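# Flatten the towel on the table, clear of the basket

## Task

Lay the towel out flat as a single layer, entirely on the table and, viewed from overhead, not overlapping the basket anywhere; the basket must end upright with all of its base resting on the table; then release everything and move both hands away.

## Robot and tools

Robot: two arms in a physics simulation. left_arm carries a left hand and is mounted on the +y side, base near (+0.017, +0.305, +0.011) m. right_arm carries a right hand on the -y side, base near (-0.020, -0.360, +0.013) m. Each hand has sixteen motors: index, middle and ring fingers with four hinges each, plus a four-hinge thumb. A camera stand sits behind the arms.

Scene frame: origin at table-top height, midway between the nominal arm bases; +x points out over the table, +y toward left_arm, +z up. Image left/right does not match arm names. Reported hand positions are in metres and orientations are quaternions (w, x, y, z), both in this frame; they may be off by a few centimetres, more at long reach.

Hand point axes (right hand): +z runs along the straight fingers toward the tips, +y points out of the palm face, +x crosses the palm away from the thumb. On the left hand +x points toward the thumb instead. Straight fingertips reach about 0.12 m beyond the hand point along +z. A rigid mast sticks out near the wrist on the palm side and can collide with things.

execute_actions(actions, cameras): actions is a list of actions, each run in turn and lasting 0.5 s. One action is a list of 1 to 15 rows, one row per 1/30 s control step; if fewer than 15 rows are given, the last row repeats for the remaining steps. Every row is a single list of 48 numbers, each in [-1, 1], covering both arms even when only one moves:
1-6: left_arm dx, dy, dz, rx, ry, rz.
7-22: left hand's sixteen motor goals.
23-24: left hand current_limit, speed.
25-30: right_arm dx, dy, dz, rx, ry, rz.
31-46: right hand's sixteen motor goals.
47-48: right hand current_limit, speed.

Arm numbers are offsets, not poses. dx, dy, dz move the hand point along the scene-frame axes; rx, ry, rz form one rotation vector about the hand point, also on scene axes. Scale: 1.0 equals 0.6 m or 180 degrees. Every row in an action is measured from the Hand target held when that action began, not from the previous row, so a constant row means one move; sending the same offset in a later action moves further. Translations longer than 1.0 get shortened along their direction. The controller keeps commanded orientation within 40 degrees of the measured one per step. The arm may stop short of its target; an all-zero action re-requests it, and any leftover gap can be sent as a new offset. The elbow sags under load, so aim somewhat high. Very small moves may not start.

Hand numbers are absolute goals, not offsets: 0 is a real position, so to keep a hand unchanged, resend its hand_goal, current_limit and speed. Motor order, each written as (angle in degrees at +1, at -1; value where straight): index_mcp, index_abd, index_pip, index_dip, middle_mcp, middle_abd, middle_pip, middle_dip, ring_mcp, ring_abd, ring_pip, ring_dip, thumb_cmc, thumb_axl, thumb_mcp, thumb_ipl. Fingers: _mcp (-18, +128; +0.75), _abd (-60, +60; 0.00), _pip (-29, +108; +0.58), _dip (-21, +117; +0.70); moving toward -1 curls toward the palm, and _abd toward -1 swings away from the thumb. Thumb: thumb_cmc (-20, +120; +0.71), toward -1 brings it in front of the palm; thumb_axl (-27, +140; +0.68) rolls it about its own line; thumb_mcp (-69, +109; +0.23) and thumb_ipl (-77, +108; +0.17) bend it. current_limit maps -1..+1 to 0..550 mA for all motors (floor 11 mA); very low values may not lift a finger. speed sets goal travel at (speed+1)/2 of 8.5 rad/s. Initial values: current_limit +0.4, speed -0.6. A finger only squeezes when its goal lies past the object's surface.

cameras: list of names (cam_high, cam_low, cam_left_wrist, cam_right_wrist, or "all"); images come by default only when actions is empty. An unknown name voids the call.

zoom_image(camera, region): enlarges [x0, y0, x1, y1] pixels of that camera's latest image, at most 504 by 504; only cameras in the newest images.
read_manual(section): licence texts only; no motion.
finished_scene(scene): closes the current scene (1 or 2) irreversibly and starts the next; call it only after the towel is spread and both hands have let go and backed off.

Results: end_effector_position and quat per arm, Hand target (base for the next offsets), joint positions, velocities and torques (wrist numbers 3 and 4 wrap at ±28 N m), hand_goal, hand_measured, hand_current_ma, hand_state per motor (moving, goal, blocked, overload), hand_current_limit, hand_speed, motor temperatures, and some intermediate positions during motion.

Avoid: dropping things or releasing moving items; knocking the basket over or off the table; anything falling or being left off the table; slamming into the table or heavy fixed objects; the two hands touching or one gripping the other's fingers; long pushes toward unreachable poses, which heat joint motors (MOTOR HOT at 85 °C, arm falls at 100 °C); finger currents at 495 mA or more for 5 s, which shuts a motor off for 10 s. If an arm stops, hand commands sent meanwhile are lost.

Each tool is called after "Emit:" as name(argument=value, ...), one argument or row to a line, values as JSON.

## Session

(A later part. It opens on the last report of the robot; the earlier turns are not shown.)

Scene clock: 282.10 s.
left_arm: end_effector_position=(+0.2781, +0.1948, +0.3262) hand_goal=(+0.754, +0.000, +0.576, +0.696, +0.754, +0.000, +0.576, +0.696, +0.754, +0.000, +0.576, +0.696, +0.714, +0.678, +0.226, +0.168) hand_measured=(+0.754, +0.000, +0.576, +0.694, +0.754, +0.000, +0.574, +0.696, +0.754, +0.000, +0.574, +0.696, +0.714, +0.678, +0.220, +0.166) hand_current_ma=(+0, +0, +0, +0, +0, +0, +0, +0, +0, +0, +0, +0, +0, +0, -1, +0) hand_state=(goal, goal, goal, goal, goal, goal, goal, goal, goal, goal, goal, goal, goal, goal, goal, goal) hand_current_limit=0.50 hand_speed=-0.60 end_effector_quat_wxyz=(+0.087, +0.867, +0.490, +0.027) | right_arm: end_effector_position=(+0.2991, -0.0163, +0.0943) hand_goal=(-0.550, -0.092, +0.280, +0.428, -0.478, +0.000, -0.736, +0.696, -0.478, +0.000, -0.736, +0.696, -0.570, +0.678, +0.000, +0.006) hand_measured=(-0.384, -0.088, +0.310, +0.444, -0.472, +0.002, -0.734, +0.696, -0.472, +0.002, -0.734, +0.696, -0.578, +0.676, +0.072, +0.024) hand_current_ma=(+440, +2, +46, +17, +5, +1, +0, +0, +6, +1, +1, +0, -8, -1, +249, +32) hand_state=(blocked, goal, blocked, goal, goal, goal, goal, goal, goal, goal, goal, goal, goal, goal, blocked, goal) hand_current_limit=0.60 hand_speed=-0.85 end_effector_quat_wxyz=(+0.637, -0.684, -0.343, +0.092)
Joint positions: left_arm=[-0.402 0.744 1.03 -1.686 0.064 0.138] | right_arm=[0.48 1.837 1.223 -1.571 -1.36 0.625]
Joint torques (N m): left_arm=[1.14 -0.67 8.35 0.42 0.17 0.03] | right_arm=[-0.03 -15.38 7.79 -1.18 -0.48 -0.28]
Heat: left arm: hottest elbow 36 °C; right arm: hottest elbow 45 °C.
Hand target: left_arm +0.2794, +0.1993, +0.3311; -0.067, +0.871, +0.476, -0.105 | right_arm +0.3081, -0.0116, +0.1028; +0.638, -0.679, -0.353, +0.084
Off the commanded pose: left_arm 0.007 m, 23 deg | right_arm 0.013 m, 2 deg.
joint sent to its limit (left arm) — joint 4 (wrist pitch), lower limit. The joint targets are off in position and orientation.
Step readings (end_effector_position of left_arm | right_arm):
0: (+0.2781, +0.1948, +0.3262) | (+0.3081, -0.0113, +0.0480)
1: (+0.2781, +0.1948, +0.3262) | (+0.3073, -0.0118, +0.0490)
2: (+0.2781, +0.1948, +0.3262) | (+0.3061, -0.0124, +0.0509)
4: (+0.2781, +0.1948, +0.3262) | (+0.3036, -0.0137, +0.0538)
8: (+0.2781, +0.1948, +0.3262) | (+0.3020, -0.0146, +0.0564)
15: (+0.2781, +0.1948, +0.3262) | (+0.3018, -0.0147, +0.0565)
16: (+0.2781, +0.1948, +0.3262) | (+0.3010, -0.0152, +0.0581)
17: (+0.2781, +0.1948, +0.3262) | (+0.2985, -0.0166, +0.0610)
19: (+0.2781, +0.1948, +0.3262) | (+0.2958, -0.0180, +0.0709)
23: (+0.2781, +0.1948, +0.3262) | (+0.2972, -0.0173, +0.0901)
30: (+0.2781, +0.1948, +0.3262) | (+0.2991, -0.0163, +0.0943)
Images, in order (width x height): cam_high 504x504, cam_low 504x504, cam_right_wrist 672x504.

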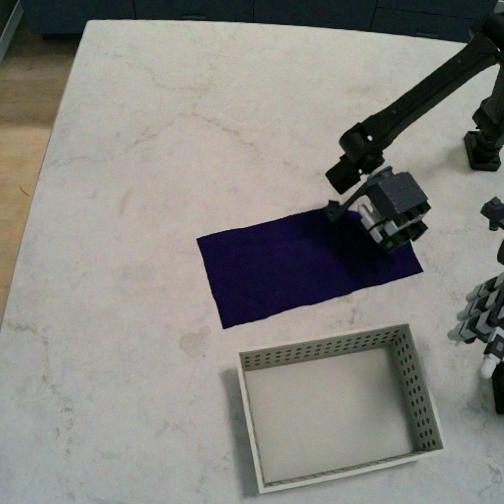

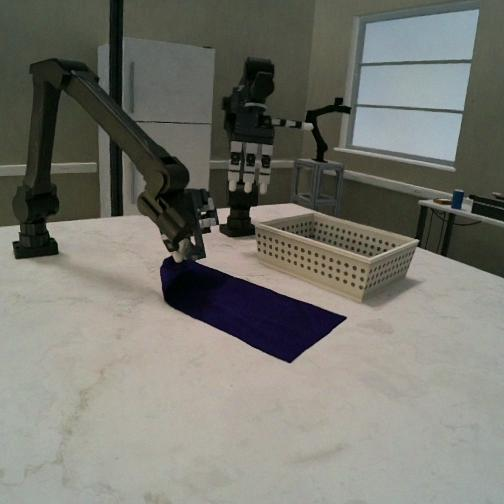

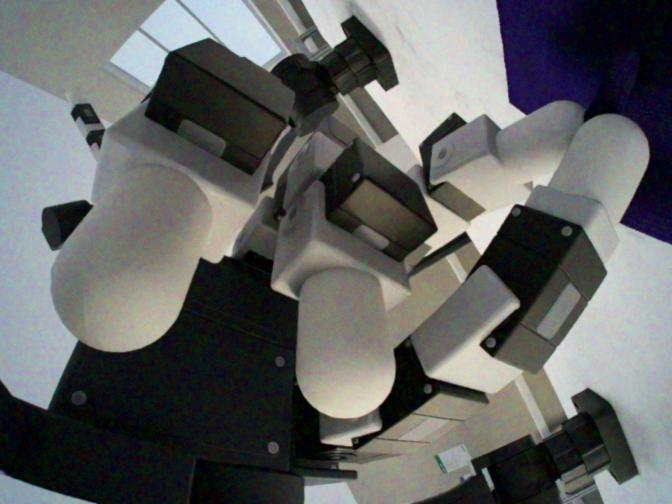

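Emit:
execute_actions(
  actions=[
    [[0,0,0,0,0,0,0.754,0,0.576,0.696,0.754,0,0.576,0.696,0.754,0,0.576,0.696,0.714,0.678,0.226,0.168,0.5,-0.6,0,0,0.058,0,0,0,-0.55,-0.093,0.28,0.4276,-0.479,0,-0.737,0.696,-0.479,0,-0.737,0.696,-0.571,0.678,0.0,0.0054,0.6,-0.85]],
    [[0,0,0,0,0,0,0.754,0,0.576,0.696,0.754,0,0.576,0.696,0.754,0,0.576,0.696,0.714,0.678,0.226,0.168,0.5,-0.6,-0.042,-0.067,0.017,0,0,-0.028,-0.55,-0.093,0.28,0.4276,-0.479,0,-0.737,0.696,-0.479,0,-0.737,0.696,-0.571,0.678,0.0,0.0054,0.6,-0.85]],
    [[0,0,0,0,0,0,0.754,0,0.576,0.696,0.754,0,0.576,0.696,0.754,0,0.576,0.696,0.714,0.678,0.226,0.168,0.5,-0.6,-0.05,-0.078,0,0,0,-0.028,-0.55,-0.093,0.28,0.4276,-0.479,0,-0.737,0.696,-0.479,0,-0.737,0.696,-0.571,0.678,0.0,0.0054,0.6,-0.85]],
    [[0,0,0,0,0,0,0.754,0,0.576,0.696,0.754,0,0.576,0.696,0.754,0,0.576,0.696,0.714,0.678,0.226,0.168,0.5,-0.6,-0.05,-0.078,-0.033,0,0,-0.028,-0.55,-0.093,0.28,0.4276,-0.479,0,-0.737,0.696,-0.479,0,-0.737,0.696,-0.571,0.678,0.0,0.0054,0.6,-0.85]],
  ],
  cameras=["cam_low", "cam_right_wrist", "cam_high"],
)

Emit:
zoom_image(
  camera="cam_high",
  region=[280, 120, 460, 300],
)

Emit:
zoom_image(
  camera="cam_low",
  region=[100, 200, 260, 330],
)

Emit:
zoom_image(
  camera="cam_right_wrist",
  region=[350, 0, 672, 300],
)

Scene clock: 295.07 s.
left_arm: end_effector_position=(+0.2781, +0.1948, +0.3262) hand_goal=(+0.754, +0.000, +0.576, +0.696, +0.754, +0.000, +0.576, +0.696, +0.754, +0.000, +0.576, +0.696, +0.714, +0.678, +0.226, +0.168) hand_measured=(+0.754, +0.000, +0.576, +0.694, +0.754, +0.000, +0.574, +0.696, +0.754, +0.000, +0.574, +0.696, +0.714, +0.678, +0.220, +0.166) hand_current_ma=(+0, +0, +0, +0, +0, +0, +0, +0, +0, +0, +0, +0, +0, +0, -1, +0) hand_state=(goal, goal, goal, goal, goal, goal, goal, goal, goal, goal, goal, goal, goal, goal, goal, goal) hand_current_limit=0.50 hand_speed=-0.60 end_effector_quat_wxyz=(+0.087, +0.867, +0.490, +0.027) | right_arm: end_effector_position=(+0.2157, -0.1497, +0.1191) hand_goal=(-0.550, -0.092, +0.280, +0.428, -0.478, +0.000, -0.736, +0.696, -0.478, +0.000, -0.736, +0.696, -0.570, +0.678, +0.000, +0.006) hand_measured=(-0.390, -0.084, +0.312, +0.444, -0.474, +0.002, -0.734, +0.696, -0.474, +0.002, -0.734, +0.696, -0.576, +0.676, +0.070, +0.024) hand_current_ma=(+440, +5, +49, +18, +3, +1, +0, +0, +3, +1, +1, +0, -4, -1, +243, +32) hand_state=(blocked, goal, blocked, goal, goal, goal, goal, goal, goal, goal, goal, goal, goal, goal, blocked, goal) hand_current_limit=0.60 hand_speed=-0.85 end_effector_quat_wxyz=(-0.643, +0.725, +0.247, -0.007)
Joint positions: left_arm=[-0.402 0.744 1.03 -1.686 0.064 0.138] | right_arm=[0.212 1.407 0.756 -1.52 -1.359 0.643]
Joint torques (N m): left_arm=[1.2 -0.73 8.36 0.4 0.17 0.03] | right_arm=[0.38 -8.29 7.2 -1.1 -0.61 -0.32]
Heat: left arm: hottest elbow 36 °C; right arm: hottest elbow 44 °C.
Hand target: left_arm +0.2794, +0.1993, +0.3311; -0.067, +0.871, +0.476, -0.105 | right_arm +0.2229, -0.1454, +0.1280; -0.644, +0.720, +0.260, +0.001
Off the commanded pose: left_arm 0.007 m, 23 deg | right_arm 0.012 m, 2 deg.
joint sent to its limit (left arm) — joint 4 (wrist pitch), lower limit. The joint targets are off in position and orientation.
Step readings (end_effector_position of left_arm | right_arm):
0: (+0.2781, +0.1948, +0.3262) | (+0.2991, -0.0163, +0.0943)
1: (+0.2781, +0.1948, +0.3262) | (+0.2986, -0.0167, +0.0956)
2: (+0.2781, +0.1948, +0.3262) | (+0.2964, -0.0179, +0.0976)
4: (+0.2781, +0.1948, +0.3262) | (+0.2944, -0.0189, +0.1055)
8: (+0.2781, +0.1948, +0.3262) | (+0.2975, -0.0173, +0.1214)
15: (+0.2781, +0.1948, +0.3262) | (+0.2989, -0.0166, +0.1258)
16: (+0.2781, +0.1948, +0.3262) | (+0.2976, -0.0171, +0.1261)
17: (+0.2781, +0.1948, +0.3262) | (+0.2917, -0.0214, +0.1255)
19: (+0.2781, +0.1948, +0.3262) | (+0.2752, -0.0374, +0.1273)
23: (+0.2781, +0.1948, +0.3262) | (+0.2755, -0.0540, +0.1418)
30: (+0.2781, +0.1948, +0.3262) | (+0.2805, -0.0554, +0.1456)
31: (+0.2781, +0.1948, +0.3262) | (+0.2786, -0.0565, +0.1445)
32: (+0.2781, +0.1948, +0.3262) | (+0.2712, -0.0612, +0.1426)
34: (+0.2781, +0.1948, +0.3262) | (+0.2493, -0.0812, +0.1369)
38: (+0.2781, +0.1948, +0.3262) | (+0.2431, -0.1030, +0.1396)
45: (+0.2781, +0.1948, +0.3262) | (+0.2469, -0.1034, +0.1410)
46: (+0.2781, +0.1948, +0.3262) | (+0.2452, -0.1037, +0.1395)
47: (+0.2781, +0.1948, +0.3262) | (+0.2399, -0.1086, +0.1360)
49: (+0.2781, +0.1948, +0.3262) | (+0.2206, -0.1288, +0.1257)
53: (+0.2781, +0.1948, +0.3262) | (+0.2121, -0.1502, +0.1183)
60: (+0.2781, +0.1948, +0.3262) | (+0.2152, -0.1499, +0.1190)
Images, in order (width x height): cam_high 504x504, cam_low 504x504, cam_right_wrist 672x504.

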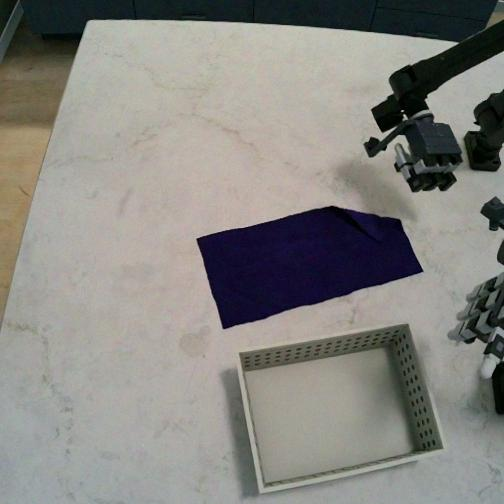

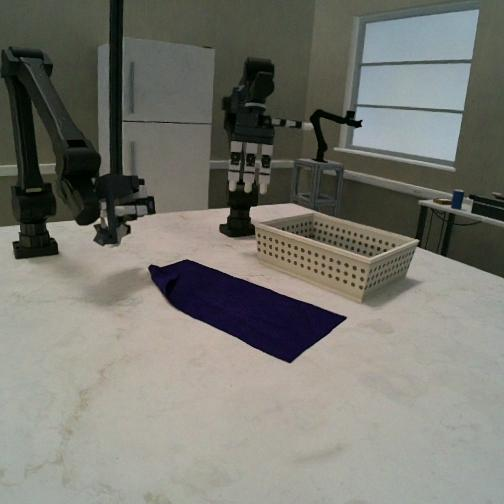

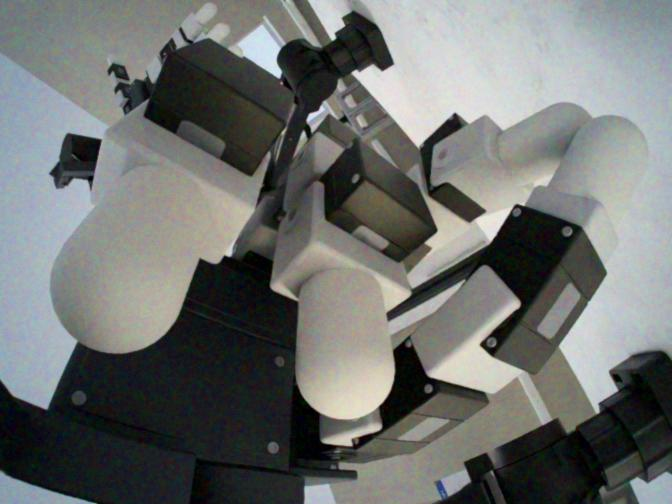

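Scaled by 2.800 from the camera's 504x504 image, which has a finer 720x720 frame.

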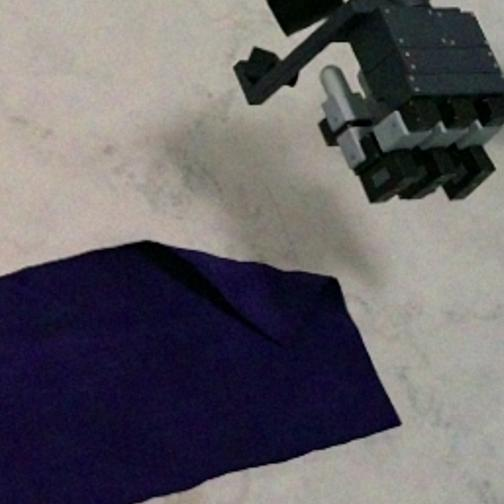

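Scaled by 3.150 from the camera's 504x504 image, which has a finer 720x720 frame.

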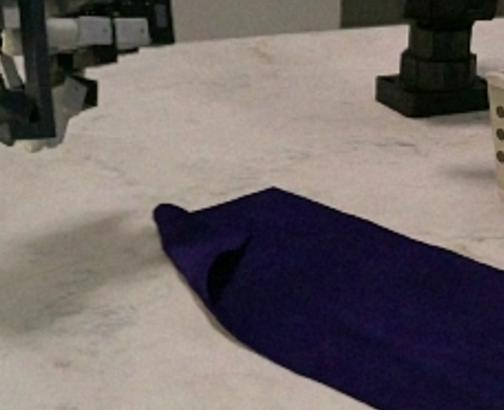

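Scaled by 1.565 from the camera's 672x504 image, which has a finer 960x720 frame.

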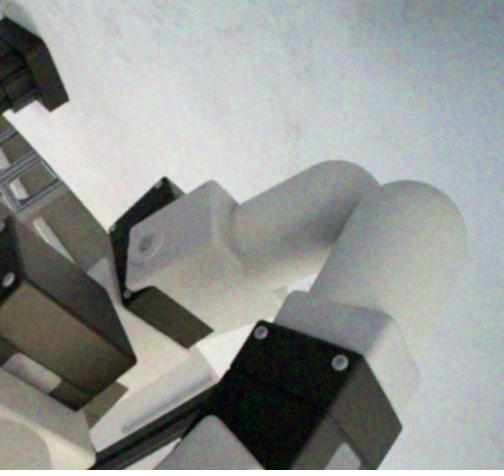

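Emit:
execute_actions(
  actions=[
    [[0,0,0,0,0,0,0.754,0,0.576,0.696,0.754,0,0.576,0.696,0.754,0,0.576,0.696,0.714,0.678,0.226,0.168,0.5,-0.6,0.033,0.106,0.02,0,0,0.0415,-0.1,-0.093,0.05,0.4276,-0.479,0,-0.737,0.696,-0.479,0,-0.737,0.696,-0.571,0.678,0.22,0.0054,0.6,-0.6]],
    [[0,0,0,0,0,0,0.754,0,0.576,0.696,0.754,0,0.576,0.696,0.754,0,0.576,0.696,0.714,0.678,0.226,0.168,0.5,-0.6,0.033,0.106,0,0,0,0.0415,-0.1,-0.093,0.05,0.4276,-0.479,0,-0.737,0.696,-0.479,0,-0.737,0.696,-0.571,0.678,0.22,0.0054,0.6,-0.6]],
    [[0,0,0,0,0,0,0.754,0,0.576,0.696,0.754,0,0.576,0.696,0.754,0,0.576,0.696,0.714,0.678,0.226,0.168,0.5,-0.6,0,0,-0.1,0,0,0,-0.1,-0.093,0.05,0.4276,-0.479,0,-0.737,0.696,-0.479,0,-0.737,0.696,-0.571,0.678,0.22,0.0054,0.6,-0.6]],
  ],
  cameras=["cam_low", "cam_right_wrist", "cam_high"],
)

Emit:
zoom_image(
  camera="cam_high",
  region=[280, 120, 460, 300],
)

Emit:
zoom_image(
  camera="cam_low",
  region=[100, 200, 260, 330],
)

Emit:
zoom_image(
  camera="cam_right_wrist",
  region=[350, 0, 672, 300],
)

Scene clock: 313.47 s.
left_arm: end_effector_position=(+0.2781, +0.1948, +0.3262) hand_goal=(+0.754, +0.000, +0.576, +0.696, +0.754, +0.000, +0.576, +0.696, +0.754, +0.000, +0.576, +0.696, +0.714, +0.678, +0.226, +0.168) hand_measured=(+0.754, +0.000, +0.576, +0.694, +0.754, +0.000, +0.574, +0.696, +0.754, +0.000, +0.574, +0.696, +0.714, +0.678, +0.220, +0.166) hand_current_ma=(+0, +0, +0, +0, +0, +0, +0, +0, +0, +0, +0, +0, +0, +0, -1, +0) hand_state=(goal, goal, goal, goal, goal, goal, goal, goal, goal, goal, goal, goal, goal, goal, goal, goal) hand_current_limit=0.50 hand_speed=-0.60 end_effector_quat_wxyz=(+0.087, +0.867, +0.490, +0.027) | right_arm: end_effector_position=(+0.2527, -0.0177, +0.0742) hand_goal=(-0.100, -0.092, +0.050, +0.428, -0.478, +0.000, -0.736, +0.696, -0.478, +0.000, -0.736, +0.696, -0.570, +0.678, +0.220, +0.006) hand_measured=(-0.104, -0.088, +0.052, +0.430, -0.476, +0.002, -0.734, +0.696, -0.476, +0.002, -0.734, +0.696, -0.566, +0.676, +0.218, +0.008) hand_current_ma=(-3, +3, +1, +2, +1, +1, +0, +0, +1, +1, +1, +0, +2, -1, -1, +1) hand_state=(goal, goal, goal, goal, goal, goal, goal, goal, goal, goal, goal, goal, goal, goal, goal, goal) hand_current_limit=0.60 hand_speed=-0.60 end_effector_quat_wxyz=(+0.637, -0.679, -0.352, +0.094)
Joint positions: left_arm=[-0.402 0.744 1.03 -1.686 0.064 0.138] | right_arm=[0.529 1.759 1.055 -1.344 -1.378 0.755]
Joint torques (N m): left_arm=[1.2 -0.62 8.35 0.42 0.17 0.03] | right_arm=[-0.38 -14.51 6.15 0.09 -0.61 0.04]
Heat: left arm: hottest elbow 36 °C; right arm: hottest elbow 44 °C.
Hand target: left_arm +0.2794, +0.1993, +0.3311; -0.067, +0.871, +0.476, -0.105 | right_arm +0.2625, -0.0182, +0.0800; +0.638, -0.680, -0.352, +0.083
Off the commanded pose: left_arm 0.007 m, 23 deg | right_arm 0.011 m, 1 deg.
joint sent to its limit (left arm) — joint 4 (wrist pitch), lower limit. The joint targets are off in position and orientation.
Step readings (end_effector_position of left_arm | right_arm):
0: (+0.2781, +0.1948, +0.3262) | (+0.2157, -0.1497, +0.1191)
1: (+0.2781, +0.1948, +0.3262) | (+0.2155, -0.1472, +0.1207)
2: (+0.2781, +0.1948, +0.3262) | (+0.2172, -0.1394, +0.1232)
4: (+0.2781, +0.1948, +0.3262) | (+0.2255, -0.1117, +0.1294)
8: (+0.2781, +0.1948, +0.3262) | (+0.2319, -0.0776, +0.1364)
15: (+0.2781, +0.1948, +0.3262) | (+0.2341, -0.0806, +0.1352)
16: (+0.2781, +0.1948, +0.3262) | (+0.2351, -0.0800, +0.1357)
17: (+0.2781, +0.1948, +0.3262) | (+0.2392, -0.0736, +0.1365)
19: (+0.2781, +0.1948, +0.3262) | (+0.2519, -0.0481, +0.1372)
23: (+0.2781, +0.1948, +0.3262) | (+0.2536, -0.0174, +0.1333)
30: (+0.2781, +0.1948, +0.3262) | (+0.2529, -0.0178, +0.1321)
31: (+0.2781, +0.1948, +0.3262) | (+0.2530, -0.0175, +0.1300)
32: (+0.2781, +0.1948, +0.3262) | (+0.2546, -0.0166, +0.1257)
34: (+0.2781, +0.1948, +0.3262) | (+0.2554, -0.0161, +0.1075)
38: (+0.2781, +0.1948, +0.3262) | (+0.2521, -0.0181, +0.0786)
45: (+0.2781, +0.1948, +0.3262) | (+0.2521, -0.0180, +0.0738)
Images, in order (width x height): cam_high 504x504, cam_low 504x504, cam_right_wrist 672x504.

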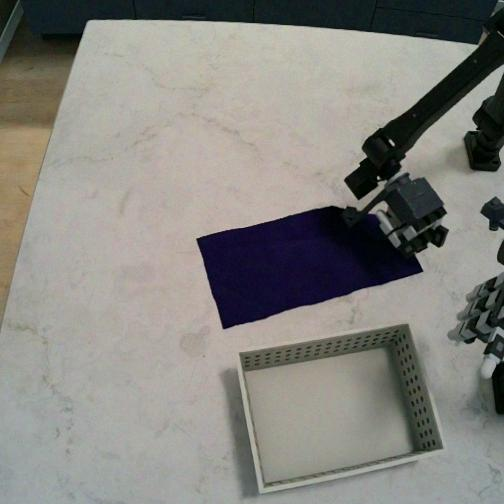

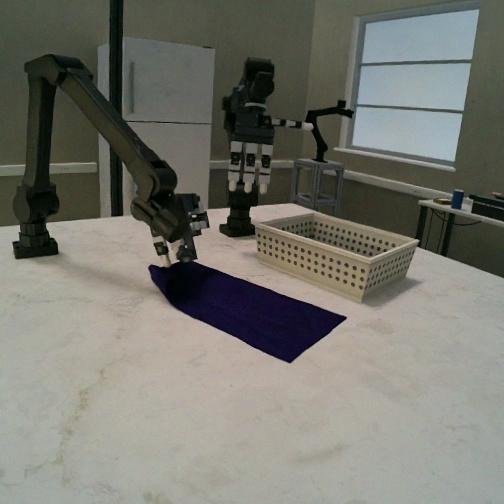

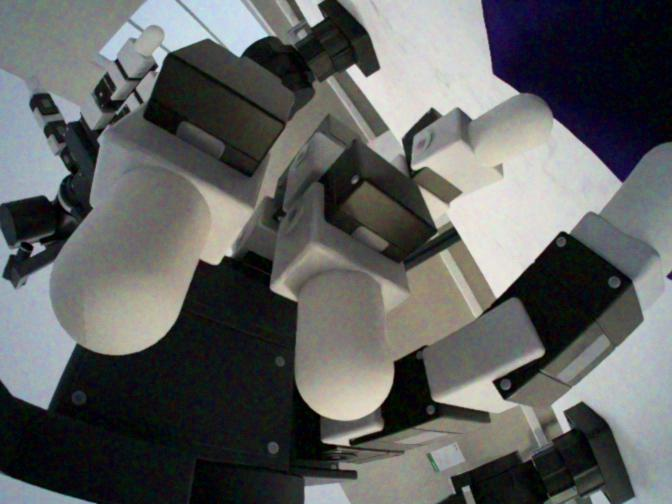

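Scaled by 2.800 from the camera's 504x504 image, which has a finer 720x720 frame.

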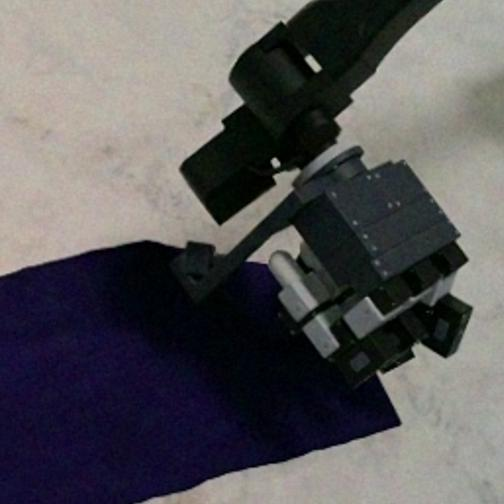

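Scaled by 3.150 from the camera's 504x504 image, which has a finer 720x720 frame.

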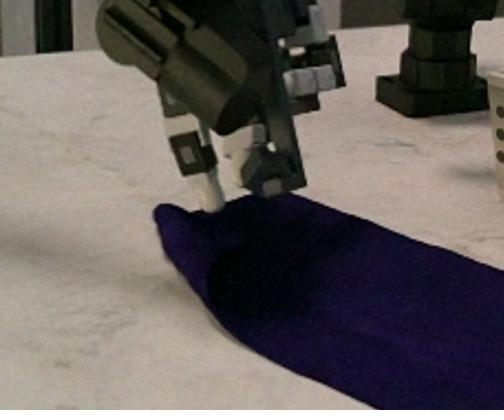

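Scaled by 1.565 from the camera's 672x504 image, which has a finer 960x720 frame.

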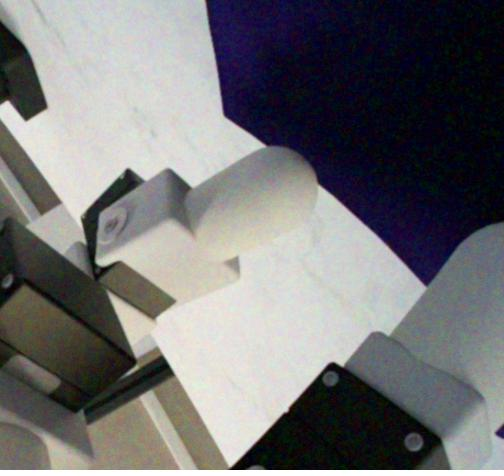

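Emit:
execute_actions(
  actions=[
    [[0,0,0,0,0,0,0.754,0,0.576,0.696,0.754,0,0.576,0.696,0.754,0,0.576,0.696,0.714,0.678,0.226,0.168,0.5,-0.6,0.005,-0.02,-0.05,0,0,0,-0.1,-0.093,0.05,0.4276,-0.479,0,-0.737,0.696,-0.479,0,-0.737,0.696,-0.571,0.678,0.22,0.0054,0.6,-0.6]],
    [[0,0,0,0,0,0,0.754,0,0.576,0.696,0.754,0,0.576,0.696,0.754,0,0.576,0.696,0.714,0.678,0.226,0.168,0.5,-0.6,0,0,-0.035,0,0,0,-0.13,-0.093,0.1,0.4276,-0.479,0,-0.737,0.696,-0.479,0,-0.737,0.696,-0.571,0.678,0.2,0.0054,0.6,-0.6]],
  ],
  cameras=["cam_low", "cam_right_wrist"],
)

Emit:
zoom_image(
  camera="cam_low",
  region=[100, 200, 260, 330],
)

Emit:
zoom_image(
  camera="cam_right_wrist",
  region=[350, 0, 672, 300],
)

Scene clock: 322.30 s.
left_arm: end_effector_position=(+0.2781, +0.1948, +0.3262) hand_goal=(+0.754, +0.000, +0.576, +0.696, +0.754, +0.000, +0.576, +0.696, +0.754, +0.000, +0.576, +0.696, +0.714, +0.678, +0.226, +0.168) hand_measured=(+0.754, +0.000, +0.576, +0.694, +0.754, +0.000, +0.574, +0.696, +0.754, +0.000, +0.574, +0.696, +0.714, +0.678, +0.220, +0.166) hand_current_ma=(+0, +0, +0, +0, +0, +0, +0, +0, +0, +0, +0, +0, +0, +0, -1, +0) hand_state=(goal, goal, goal, goal, goal, goal, goal, goal, goal, goal, goal, goal, goal, goal, goal, goal) hand_current_limit=0.50 hand_speed=-0.60 end_effector_quat_wxyz=(+0.087, +0.867, +0.490, +0.027) | right_arm: end_effector_position=(+0.2623, -0.0321, +0.0491) hand_goal=(-0.130, -0.092, +0.100, +0.428, -0.478, +0.000, -0.736, +0.696, -0.478, +0.000, -0.736, +0.696, -0.570, +0.678, +0.200, +0.006) hand_measured=(-0.130, -0.088, +0.098, +0.430, -0.476, +0.002, -0.734, +0.696, -0.476, +0.002, -0.734, +0.696, -0.580, +0.676, +0.208, +0.002) hand_current_ma=(+0, +3, -1, +2, +1, +1, +0, +0, +1, +1, +1, +0, -9, -1, +11, -3) hand_state=(goal, goal, goal, goal, goal, goal, goal, goal, goal, goal, goal, goal, goal, goal, goal, goal) hand_current_limit=0.60 hand_speed=-0.60 end_effector_quat_wxyz=(+0.637, -0.684, -0.343, +0.088)
Joint positions: left_arm=[-0.402 0.744 1.03 -1.686 0.064 0.138] | right_arm=[0.488 1.815 1.045 -1.35 -1.368 0.684]
Joint torques (N m): left_arm=[1.14 -0.62 8.35 0.42 0.16 0.03] | right_arm=[-0.38 -10.52 4.7 0.43 -0.46 -0.49]
Heat: left arm: hottest elbow 36 °C; right arm: hottest elbow 44 °C.
Hand target: left_arm +0.2794, +0.1993, +0.3311; -0.067, +0.871, +0.476, -0.105 | right_arm +0.2655, -0.0302, +0.0290; +0.638, -0.680, -0.352, +0.083
Off the commanded pose: left_arm 0.007 m, 23 deg | right_arm 0.020 m, 1 deg.
joint sent to its limit (left arm) — joint 4 (wrist pitch), lower limit. The joint targets are off in position and orientation.
Step readings (end_effector_position of left_arm | right_arm):
0: (+0.2781, +0.1948, +0.3262) | (+0.2527, -0.0177, +0.0742)
1: (+0.2781, +0.1948, +0.3262) | (+0.2529, -0.0186, +0.0729)
2: (+0.2781, +0.1948, +0.3262) | (+0.2538, -0.0198, +0.0709)
4: (+0.2781, +0.1948, +0.3262) | (+0.2554, -0.0234, +0.0642)
8: (+0.2781, +0.1948, +0.3262) | (+0.2604, -0.0300, +0.0526)
15: (+0.2781, +0.1948, +0.3262) | (+0.2623, -0.0314, +0.0513)
16: (+0.2781, +0.1948, +0.3262) | (+0.2623, -0.0314, +0.0508)
17: (+0.2781, +0.1948, +0.3262) | (+0.2622, -0.0315, +0.0496)
19: (+0.2781, +0.1948, +0.3262) | (+0.2623, -0.0321, +0.0491)
23: (+0.2781, +0.1948, +0.3262) | (+0.2623, -0.0321, +0.0491)
30: (+0.2781, +0.1948, +0.3262) | (+0.2623, -0.0321, +0.0491)
Images, in order (width x height): cam_low 504x504, cam_right_wrist 672x504.

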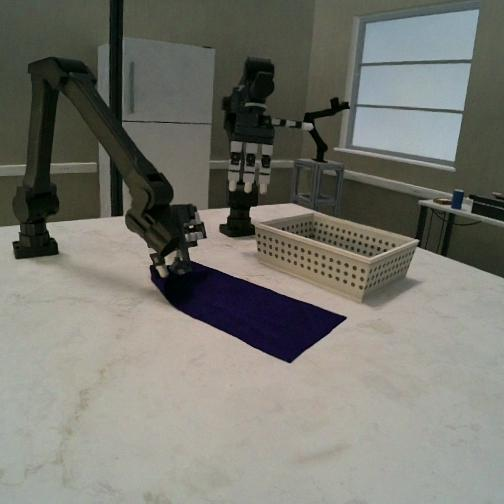

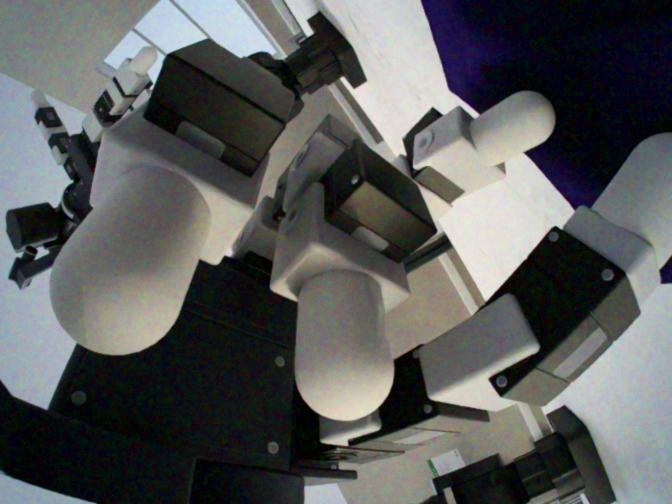

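Scaled by 3.150 from the camera's 504x504 image, which has a finer 720x720 frame.

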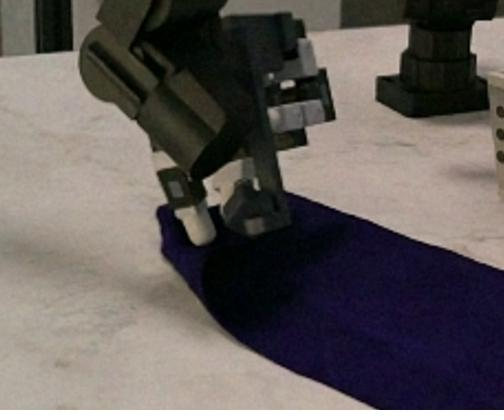

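Scaled by 1.565 from the camera's 672x504 image, which has a finer 960x720 frame.

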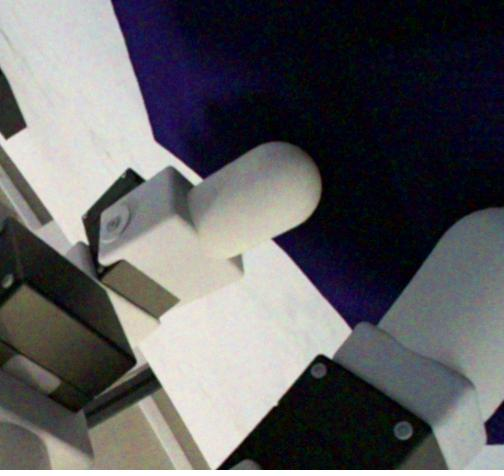

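Emit:
execute_actions(
  actions=[
    [[0,0,0,0,0,0,0.754,0,0.576,0.696,0.754,0,0.576,0.696,0.754,0,0.576,0.696,0.714,0.678,0.226,0.168,0.5,-0.6,0,0,-0.01,0,0,0,-0.18,-0.093,0.14,0.4276,-0.479,0,-0.737,0.696,-0.479,0,-0.737,0.696,-0.571,0.678,0.17,0.0054,0.7,-0.85]],
    [[0,0,0,0,0,0,0.754,0,0.576,0.696,0.754,0,0.576,0.696,0.754,0,0.576,0.696,0.714,0.678,0.226,0.168,0.5,-0.6,0,0,0,0,0,0,-0.26,-0.093,0.2,0.4276,-0.479,0,-0.737,0.696,-0.479,0,-0.737,0.696,-0.571,0.678,0.11,0.0054,0.7,-0.85]],
    [[0,0,0,0,0,0,0.754,0,0.576,0.696,0.754,0,0.576,0.696,0.754,0,0.576,0.696,0.714,0.678,0.226,0.168,0.5,-0.6,0,0,0,0,0,0,-0.38,-0.093,0.25,0.4276,-0.479,0,-0.737,0.696,-0.479,0,-0.737,0.696,-0.571,0.678,0.05,0.0054,0.7,-0.85]],
    [[0,0,0,0,0,0,0.754,0,0.576,0.696,0.754,0,0.576,0.696,0.754,0,0.576,0.696,0.714,0.678,0.226,0.168,0.5,-0.6,0,0,0,0,0,0,-0.55,-0.093,0.28,0.4276,-0.479,0,-0.737,0.696,-0.479,0,-0.737,0.696,-0.571,0.678,-0.02,0.0054,0.7,-0.85]],
    [[0,0,0,0,0,0,0.754,0,0.576,0.696,0.754,0,0.576,0.696,0.754,0,0.576,0.696,0.714,0.678,0.226,0.168,0.5,-0.6,0,0,0.06,0,0,0,-0.55,-0.093,0.28,0.4276,-0.479,0,-0.737,0.696,-0.479,0,-0.737,0.696,-0.571,0.678,-0.02,0.0054,0.7,-0.85]],
  ],
  cameras=["cam_low", "cam_right_wrist"],
)

Emit:
zoom_image(
  camera="cam_low",
  region=[100, 200, 260, 330],
)

Emit:
zoom_image(
  camera="cam_right_wrist",
  region=[350, 0, 672, 300],
)

Scene clock: 334.77 s.
left_arm: end_effector_position=(+0.2781, +0.1948, +0.3262) hand_goal=(+0.754, +0.000, +0.576, +0.696, +0.754, +0.000, +0.576, +0.696, +0.754, +0.000, +0.576, +0.696, +0.714, +0.678, +0.226, +0.168) hand_measured=(+0.754, +0.000, +0.576, +0.694, +0.754, +0.000, +0.574, +0.696, +0.754, +0.000, +0.574, +0.696, +0.714, +0.678, +0.220, +0.166) hand_current_ma=(+0, +0, +0, +0, +0, +0, +0, +0, +0, +0, +0, +0, +0, +0, -1, +0) hand_state=(goal, goal, goal, goal, goal, goal, goal, goal, goal, goal, goal, goal, goal, goal, goal, goal) hand_current_limit=0.50 hand_speed=-0.60 end_effector_quat_wxyz=(+0.087, +0.867, +0.490, +0.027) | right_arm: end_effector_position=(+0.2566, -0.0296, +0.0517) hand_goal=(-0.550, -0.092, +0.280, +0.428, -0.478, +0.000, -0.736, +0.696, -0.478, +0.000, -0.736, +0.696, -0.570, +0.678, -0.020, +0.006) hand_measured=(-0.364, -0.086, +0.308, +0.440, -0.476, +0.002, -0.734, +0.696, -0.476, +0.002, -0.734, +0.696, -0.592, +0.674, +0.056, +0.024) hand_current_ma=(+467, +3, +43, +13, +1, +1, +0, +0, +1, +1, +1, +0, -31, -2, +269, +37) hand_state=(blocked, goal, blocked, goal, goal, goal, goal, goal, goal, goal, goal, goal, blocked, goal, blocked, goal) hand_current_limit=0.70 hand_speed=-0.85 end_effector_quat_wxyz=(+0.637, -0.682, -0.348, +0.093)
Joint positions: left_arm=[-0.402 0.744 1.03 -1.686 0.064 0.138] | right_arm=[0.5 1.811 1.045 -1.37 -1.366 0.669]
Joint torques (N m): left_arm=[1.2 -0.62 8.36 0.42 0.17 0.03] | right_arm=[-0.44 -14.74 6.02 -1.1 -0.46 -0.31]
Heat: left arm: hottest elbow 36 °C; right arm: hottest elbow 43 °C.
Hand target: left_arm +0.2794, +0.1993, +0.3311; -0.067, +0.871, +0.476, -0.105 | right_arm +0.2655, -0.0302, +0.0590; +0.638, -0.680, -0.352, +0.083
Off the commanded pose: left_arm 0.007 m, 23 deg | right_arm 0.012 m, 1 deg.
joint sent to its limit (left arm) — joint 4 (wrist pitch), lower limit. The joint targets are off in position and orientation.
Step readings (end_effector_position of left_arm | right_arm):
0: (+0.2781, +0.1948, +0.3262) | (+0.2623, -0.0321, +0.0491)
1: (+0.2781, +0.1948, +0.3262) | (+0.2623, -0.0321, +0.0491)
2: (+0.2781, +0.1948, +0.3262) | (+0.2623, -0.0321, +0.0491)
4: (+0.2781, +0.1948, +0.3262) | (+0.2623, -0.0321, +0.0491)
8: (+0.2781, +0.1948, +0.3262) | (+0.2623, -0.0321, +0.0491)
15: (+0.2781, +0.1948, +0.3262) | (+0.2623, -0.0321, +0.0491)
16: (+0.2781, +0.1948, +0.3262) | (+0.2623, -0.0321, +0.0491)
17: (+0.2781, +0.1948, +0.3262) | (+0.2623, -0.0321, +0.0491)
19: (+0.2781, +0.1948, +0.3262) | (+0.2623, -0.0321, +0.0491)
23: (+0.2781, +0.1948, +0.3262) | (+0.2630, -0.0312, +0.0489)
30: (+0.2781, +0.1948, +0.3262) | (+0.2635, -0.0309, +0.0487)
31: (+0.2781, +0.1948, +0.3262) | (+0.2635, -0.0309, +0.0487)
32: (+0.2781, +0.1948, +0.3262) | (+0.2635, -0.0309, +0.0487)
34: (+0.2781, +0.1948, +0.3262) | (+0.2632, -0.0300, +0.0485)
38: (+0.2781, +0.1948, +0.3262) | (+0.2602, -0.0261, +0.0478)
45: (+0.2781, +0.1948, +0.3262) | (+0.2602, -0.0259, +0.0474)
46: (+0.2781, +0.1948, +0.3262) | (+0.2602, -0.0259, +0.0474)
47: (+0.2781, +0.1948, +0.3262) | (+0.2602, -0.0257, +0.0476)
49: (+0.2781, +0.1948, +0.3262) | (+0.2602, -0.0255, +0.0478)
53: (+0.2781, +0.1948, +0.3262) | (+0.2602, -0.0255, +0.0478)
60: (+0.2781, +0.1948, +0.3262) | (+0.2602, -0.0255, +0.0478)
61: (+0.2781, +0.1948, +0.3262) | (+0.2601, -0.0256, +0.0485)
62: (+0.2781, +0.1948, +0.3262) | (+0.2597, -0.0272, +0.0490)
64: (+0.2781, +0.1948, +0.3262) | (+0.2578, -0.0289, +0.0514)
68: (+0.2781, +0.1948, +0.3262) | (+0.2565, -0.0297, +0.0516)
75: (+0.2781, +0.1948, +0.3262) | (+0.2565, -0.0297, +0.0517)
Images, in order (width x height): cam_low 504x504, cam_right_wrist 672x504.

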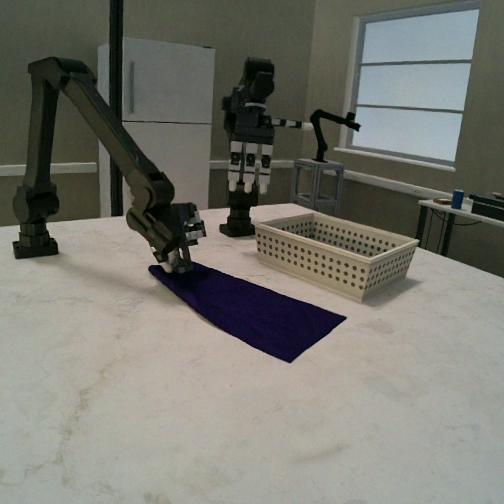

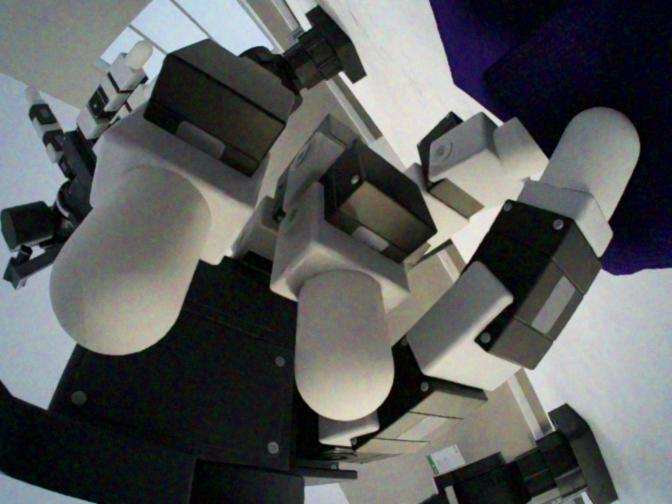

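Scaled by 3.150 from the camera's 504x504 image, which has a finer 720x720 frame.

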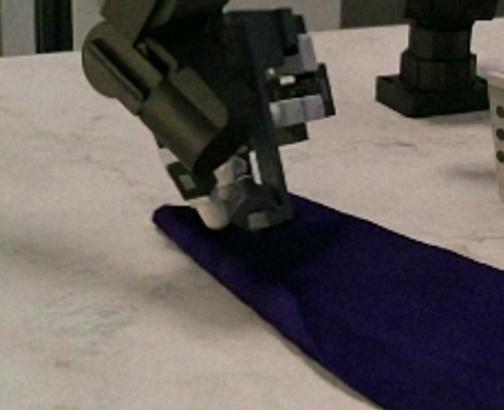

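Scaled by 1.565 from the camera's 672x504 image, which has a finer 960x720 frame.

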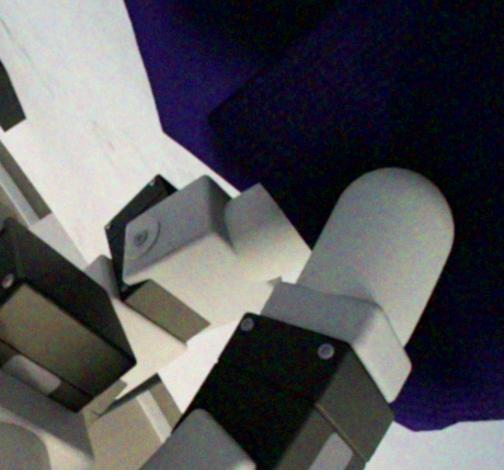

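Emit:
execute_actions(
  actions=[
    [[0,0,0,0,0,0,0.754,0,0.576,0.696,0.754,0,0.576,0.696,0.754,0,0.576,0.696,0.714,0.678,0.226,0.168,0.5,-0.6,0,0,0.06,0,0,0,-0.55,-0.093,0.28,0.4276,-0.479,0,-0.737,0.696,-0.479,0,-0.737,0.696,-0.571,0.678,-0.02,0.0054,0.7,-0.85]],
    [[0,0,0,0,0,0,0.754,0,0.576,0.696,0.754,0,0.576,0.696,0.754,0,0.576,0.696,0.714,0.678,0.226,0.168,0.5,-0.6,0,0,0.05,0,0,0,-0.55,-0.093,0.28,0.4276,-0.479,0,-0.737,0.696,-0.479,0,-0.737,0.696,-0.571,0.678,-0.02,0.0054,0.7,-0.85]],
  ],
  cameras=["cam_low", "cam_right_wrist", "cam_high"],
)

Emit:
zoom_image(
  camera="cam_low",
  region=[100, 180, 260, 330],
)

Emit:
zoom_image(
  camera="cam_right_wrist",
  region=[350, 0, 672, 300],
)

Emit:
zoom_image(
  camera="cam_high",
  region=[280, 120, 460, 300],
)

Scene clock: 342.23 s.
left_arm: end_effector_position=(+0.2781, +0.1948, +0.3262) hand_goal=(+0.754, +0.000, +0.576, +0.696, +0.754, +0.000, +0.576, +0.696, +0.754, +0.000, +0.576, +0.696, +0.714, +0.678, +0.226, +0.168) hand_measured=(+0.754, +0.000, +0.576, +0.694, +0.754, +0.000, +0.574, +0.696, +0.754, +0.000, +0.574, +0.696, +0.714, +0.678, +0.220, +0.166) hand_current_ma=(+0, +0, +0, +0, +0, +0, +0, +0, +0, +0, +0, +0, +0, +0, -1, +0) hand_state=(goal, goal, goal, goal, goal, goal, goal, goal, goal, goal, goal, goal, goal, goal, goal, goal) hand_current_limit=0.50 hand_speed=-0.60 end_effector_quat_wxyz=(+0.087, +0.867, +0.490, +0.027) | right_arm: end_effector_position=(+0.2522, -0.0328, +0.1134) hand_goal=(-0.550, -0.092, +0.280, +0.428, -0.478, +0.000, -0.736, +0.696, -0.478, +0.000, -0.736, +0.696, -0.570, +0.678, -0.020, +0.006) hand_measured=(-0.364, -0.086, +0.308, +0.440, -0.476, +0.002, -0.734, +0.696, -0.476, +0.002, -0.734, +0.696, -0.592, +0.674, +0.056, +0.026) hand_current_ma=(+467, +4, +44, +13, +1, +1, +0, +0, +1, +1, +1, +0, -29, -2, +269, +38) hand_state=(blocked, goal, blocked, goal, goal, goal, goal, goal, goal, goal, goal, goal, blocked, goal, blocked, goal) hand_current_limit=0.70 hand_speed=-0.85 end_effector_quat_wxyz=(+0.637, -0.684, -0.343, +0.098)
Joint positions: left_arm=[-0.402 0.744 1.03 -1.686 0.064 0.138] | right_arm=[0.499 1.697 1.086 -1.537 -1.366 0.671]
Joint torques (N m): left_arm=[1.26 -0.62 8.34 0.42 0.16 0.03] | right_arm=[-0.32 -13.86 7.97 -1.16 -0.51 -0.29]
Heat: left arm: hottest elbow 36 °C; right arm: hottest elbow 43 °C.
Hand target: left_arm +0.2794, +0.1993, +0.3311; -0.067, +0.871, +0.476, -0.105 | right_arm +0.2655, -0.0302, +0.1250; +0.638, -0.680, -0.352, +0.083
Off the commanded pose: left_arm 0.007 m, 23 deg | right_arm 0.018 m, 2 deg.
joint sent to its limit (left arm) — joint 4 (wrist pitch), lower limit. The joint targets are off in position and orientation.
Step readings (end_effector_position of left_arm | right_arm):
0: (+0.2781, +0.1948, +0.3262) | (+0.2566, -0.0296, +0.0517)
1: (+0.2781, +0.1948, +0.3262) | (+0.2556, -0.0301, +0.0534)
2: (+0.2781, +0.1948, +0.3262) | (+0.2539, -0.0318, +0.0565)
4: (+0.2781, +0.1948, +0.3262) | (+0.2508, -0.0336, +0.0668)
8: (+0.2781, +0.1948, +0.3262) | (+0.2518, -0.0330, +0.0843)
15: (+0.2781, +0.1948, +0.3262) | (+0.2531, -0.0323, +0.0874)
16: (+0.2781, +0.1948, +0.3262) | (+0.2526, -0.0325, +0.0887)
17: (+0.2781, +0.1948, +0.3262) | (+0.2507, -0.0336, +0.0905)
19: (+0.2781, +0.1948, +0.3262) | (+0.2492, -0.0344, +0.0981)
23: (+0.2781, +0.1948, +0.3262) | (+0.2518, -0.0330, +0.1113)
30: (+0.2781, +0.1948, +0.3262) | (+0.2522, -0.0328, +0.1134)
Images, in order (width x height): cam_high 504x504, cam_low 504x504, cam_right_wrist 672x504.

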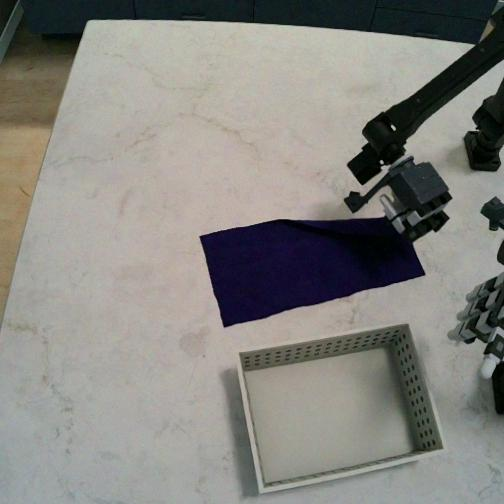

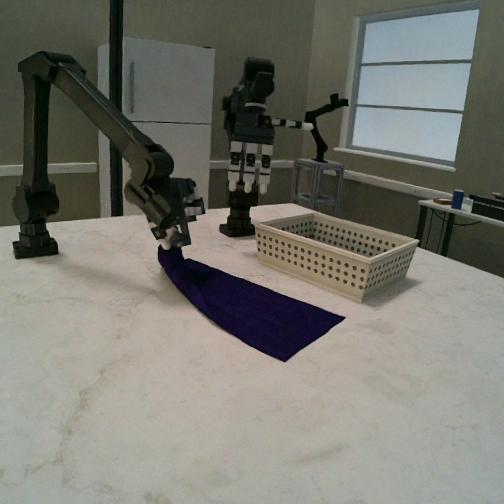

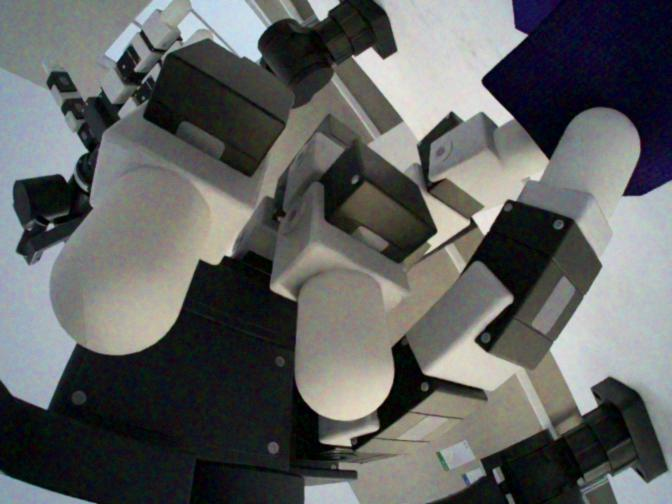

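Scaled by 3.150 from the camera's 504x504 image, which has a finer 720x720 frame.

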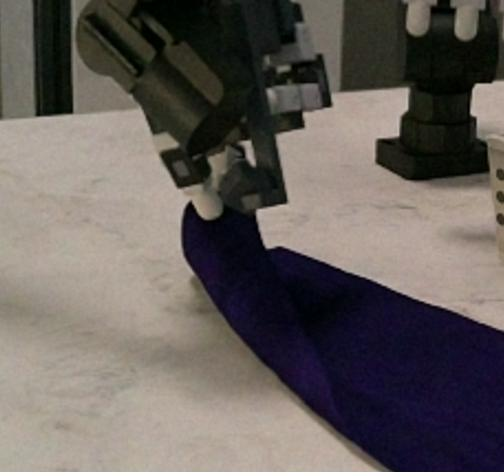

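Scaled by 1.565 from the camera's 672x504 image, which has a finer 960x720 frame.

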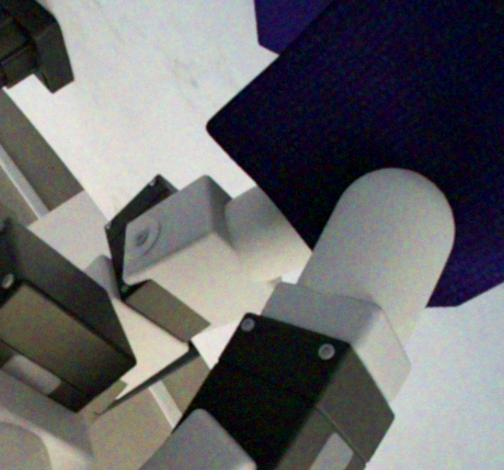

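Scaled by 2.800 from the camera's 504x504 image, which has a finer 720x720 frame.

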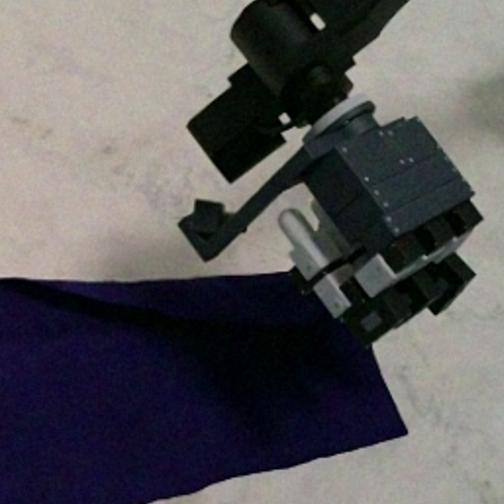

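Emit:
execute_actions(
  actions=[
    [[0,0,0,0,0,0,0.754,0,0.576,0.696,0.754,0,0.576,0.696,0.754,0,0.576,0.696,0.714,0.678,0.226,0.168,0.5,-0.6,0,0,0.05,0,0,0,-0.55,-0.093,0.28,0.4276,-0.479,0,-0.737,0.696,-0.479,0,-0.737,0.696,-0.571,0.678,-0.02,0.0054,0.7,-0.85]],
    [[0,0,0,0,0,0,0.754,0,0.576,0.696,0.754,0,0.576,0.696,0.754,0,0.576,0.696,0.714,0.678,0.226,0.168,0.5,-0.6,-0.0375,-0.07,-0.008,0.0735,-0.1154,-0.004,-0.55,-0.093,0.28,0.4276,-0.479,0,-0.737,0.696,-0.479,0,-0.737,0.696,-0.571,0.678,-0.02,0.0054,0.7,-0.85]],
    [[0,0,0,0,0,0,0.754,0,0.576,0.696,0.754,0,0.576,0.696,0.754,0,0.576,0.696,0.714,0.678,0.226,0.168,0.5,-0.6,-0.028,-0.067,-0.022,0.0632,-0.1214,-0.004,-0.55,-0.093,0.28,0.4276,-0.479,0,-0.737,0.696,-0.479,0,-0.737,0.696,-0.571,0.678,-0.02,0.0054,0.7,-0.85]],
  ],
  cameras=["cam_low", "cam_right_wrist", "cam_high"],
)

Emit:
zoom_image(
  camera="cam_low",
  region=[80, 180, 280, 340],
)

Emit:
zoom_image(
  camera="cam_high",
  region=[260, 100, 460, 300],
)

Scene clock: 425.83 s.
left_arm: end_effector_position=(+0.2781, +0.1948, +0.3262) hand_goal=(+0.754, +0.000, +0.576, +0.696, +0.754, +0.000, +0.576, +0.696, +0.754, +0.000, +0.576, +0.696, +0.714, +0.678, +0.226, +0.168) hand_measured=(+0.754, +0.000, +0.576, +0.694, +0.754, +0.000, +0.574, +0.696, +0.754, +0.000, +0.574, +0.696, +0.714, +0.678, +0.220, +0.166) hand_current_ma=(+0, +0, +0, +0, +0, +0, +0, +0, +0, +0, +0, +0, +0, +0, -1, +0) hand_state=(goal, goal, goal, goal, goal, goal, goal, goal, goal, goal, goal, goal, goal, goal, goal, goal) hand_current_limit=0.50 hand_speed=-0.60 end_effector_quat_wxyz=(+0.087, +0.867, +0.490, +0.027) | right_arm: end_effector_position=(+0.2115, -0.1161, +0.1239) hand_goal=(-0.550, -0.092, +0.280, +0.428, -0.478, +0.000, -0.736, +0.696, -0.478, +0.000, -0.736, +0.696, -0.570, +0.678, -0.020, +0.006) hand_measured=(-0.366, -0.076, +0.310, +0.442, -0.474, +0.002, -0.734, +0.696, -0.474, +0.002, -0.734, +0.696, -0.584, +0.674, +0.056, +0.026) hand_current_ma=(+467, +16, +49, +15, +2, +0, +1, +0, +2, +0, +1, +0, -15, -2, +269, +40) hand_state=(blocked, goal, blocked, goal, goal, goal, goal, goal, goal, goal, goal, goal, goal, goal, blocked, blocked) hand_current_limit=0.70 hand_speed=-0.85 end_effector_quat_wxyz=(+0.593, -0.538, -0.550, -0.236)
Joint positions: left_arm=[-0.402 0.744 1.03 -1.686 0.064 0.138] | right_arm=[0.284 1.343 0.601 -1.425 -1.346 -0.213]
Joint torques (N m): left_arm=[1.14 -0.62 8.36 0.4 0.17 0.03] | right_arm=[-0.44 -6.24 7.71 -0.91 -0.72 -0.62]
Heat: left arm: hottest elbow 36 °C; right arm: hottest elbow 42 °C.
Hand target: left_arm +0.2794, +0.1993, +0.3311; -0.067, +0.871, +0.476, -0.105 | right_arm +0.2262, -0.1124, +0.1370; +0.596, -0.518, -0.561, -0.249
Off the commanded pose: left_arm 0.007 m, 23 deg | right_arm 0.020 m, 3 deg.
joint sent to its limit (left arm) — joint 4 (wrist pitch), lower limit. The joint targets are off in position and orientation.
Step readings (end_effector_position of left_arm | right_arm):
0: (+0.2781, +0.1948, +0.3262) | (+0.2522, -0.0328, +0.1134)
1: (+0.2781, +0.1948, +0.3262) | (+0.2517, -0.0332, +0.1146)
2: (+0.2781, +0.1948, +0.3262) | (+0.2503, -0.0340, +0.1168)
4: (+0.2781, +0.1948, +0.3262) | (+0.2496, -0.0344, +0.1253)
8: (+0.2781, +0.1948, +0.3262) | (+0.2524, -0.0328, +0.1401)
15: (+0.2781, +0.1948, +0.3262) | (+0.2532, -0.0324, +0.1427)
16: (+0.2781, +0.1948, +0.3262) | (+0.2533, -0.0333, +0.1400)
17: (+0.2781, +0.1948, +0.3262) | (+0.2507, -0.0378, +0.1359)
19: (+0.2781, +0.1948, +0.3262) | (+0.2287, -0.0633, +0.1317)
23: (+0.2781, +0.1948, +0.3262) | (+0.2222, -0.0855, +0.1427)
30: (+0.2781, +0.1948, +0.3262) | (+0.2314, -0.0808, +0.1402)
31: (+0.2781, +0.1948, +0.3262) | (+0.2306, -0.0815, +0.1357)
32: (+0.2781, +0.1948, +0.3262) | (+0.2304, -0.0848, +0.1313)
34: (+0.2781, +0.1948, +0.3262) | (+0.2144, -0.1057, +0.1239)
38: (+0.2781, +0.1948, +0.3262) | (+0.2057, -0.1234, +0.1212)
45: (+0.2781, +0.1948, +0.3262) | (+0.2097, -0.1185, +0.1211)
Images, in order (width x height): cam_high 504x504, cam_low 504x504, cam_right_wrist 672x504.

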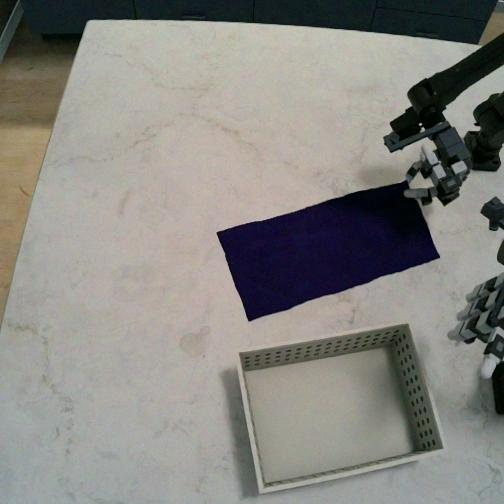

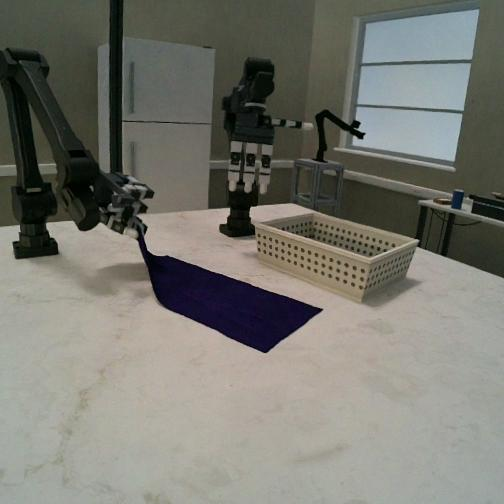

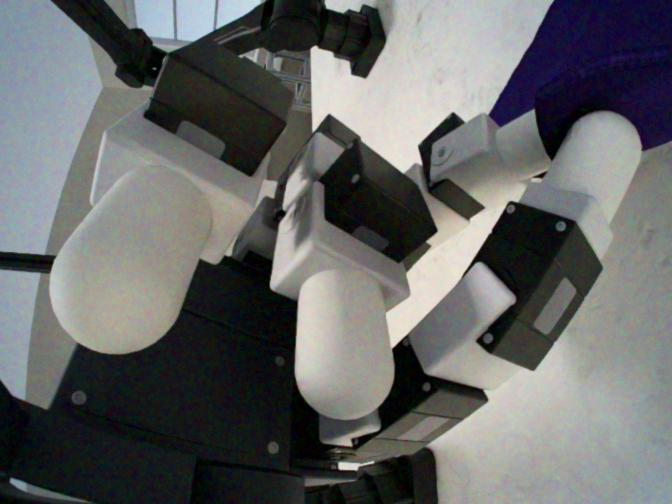

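Scaled by 2.520 from the camera's 504x504 image, which has a finer 720x720 frame.

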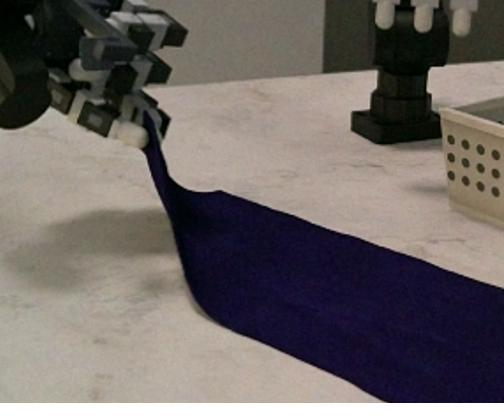

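Scaled by 2.520 from the camera's 504x504 image, which has a finer 720x720 frame.

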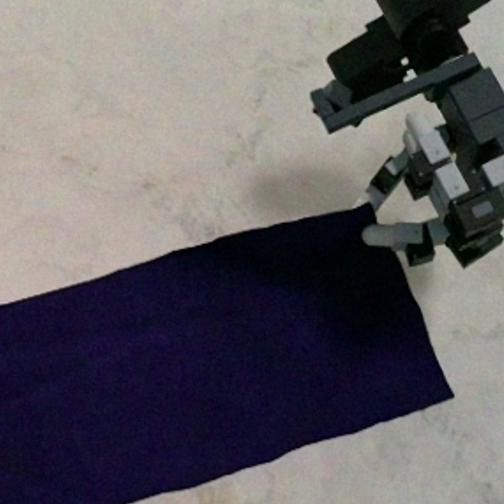

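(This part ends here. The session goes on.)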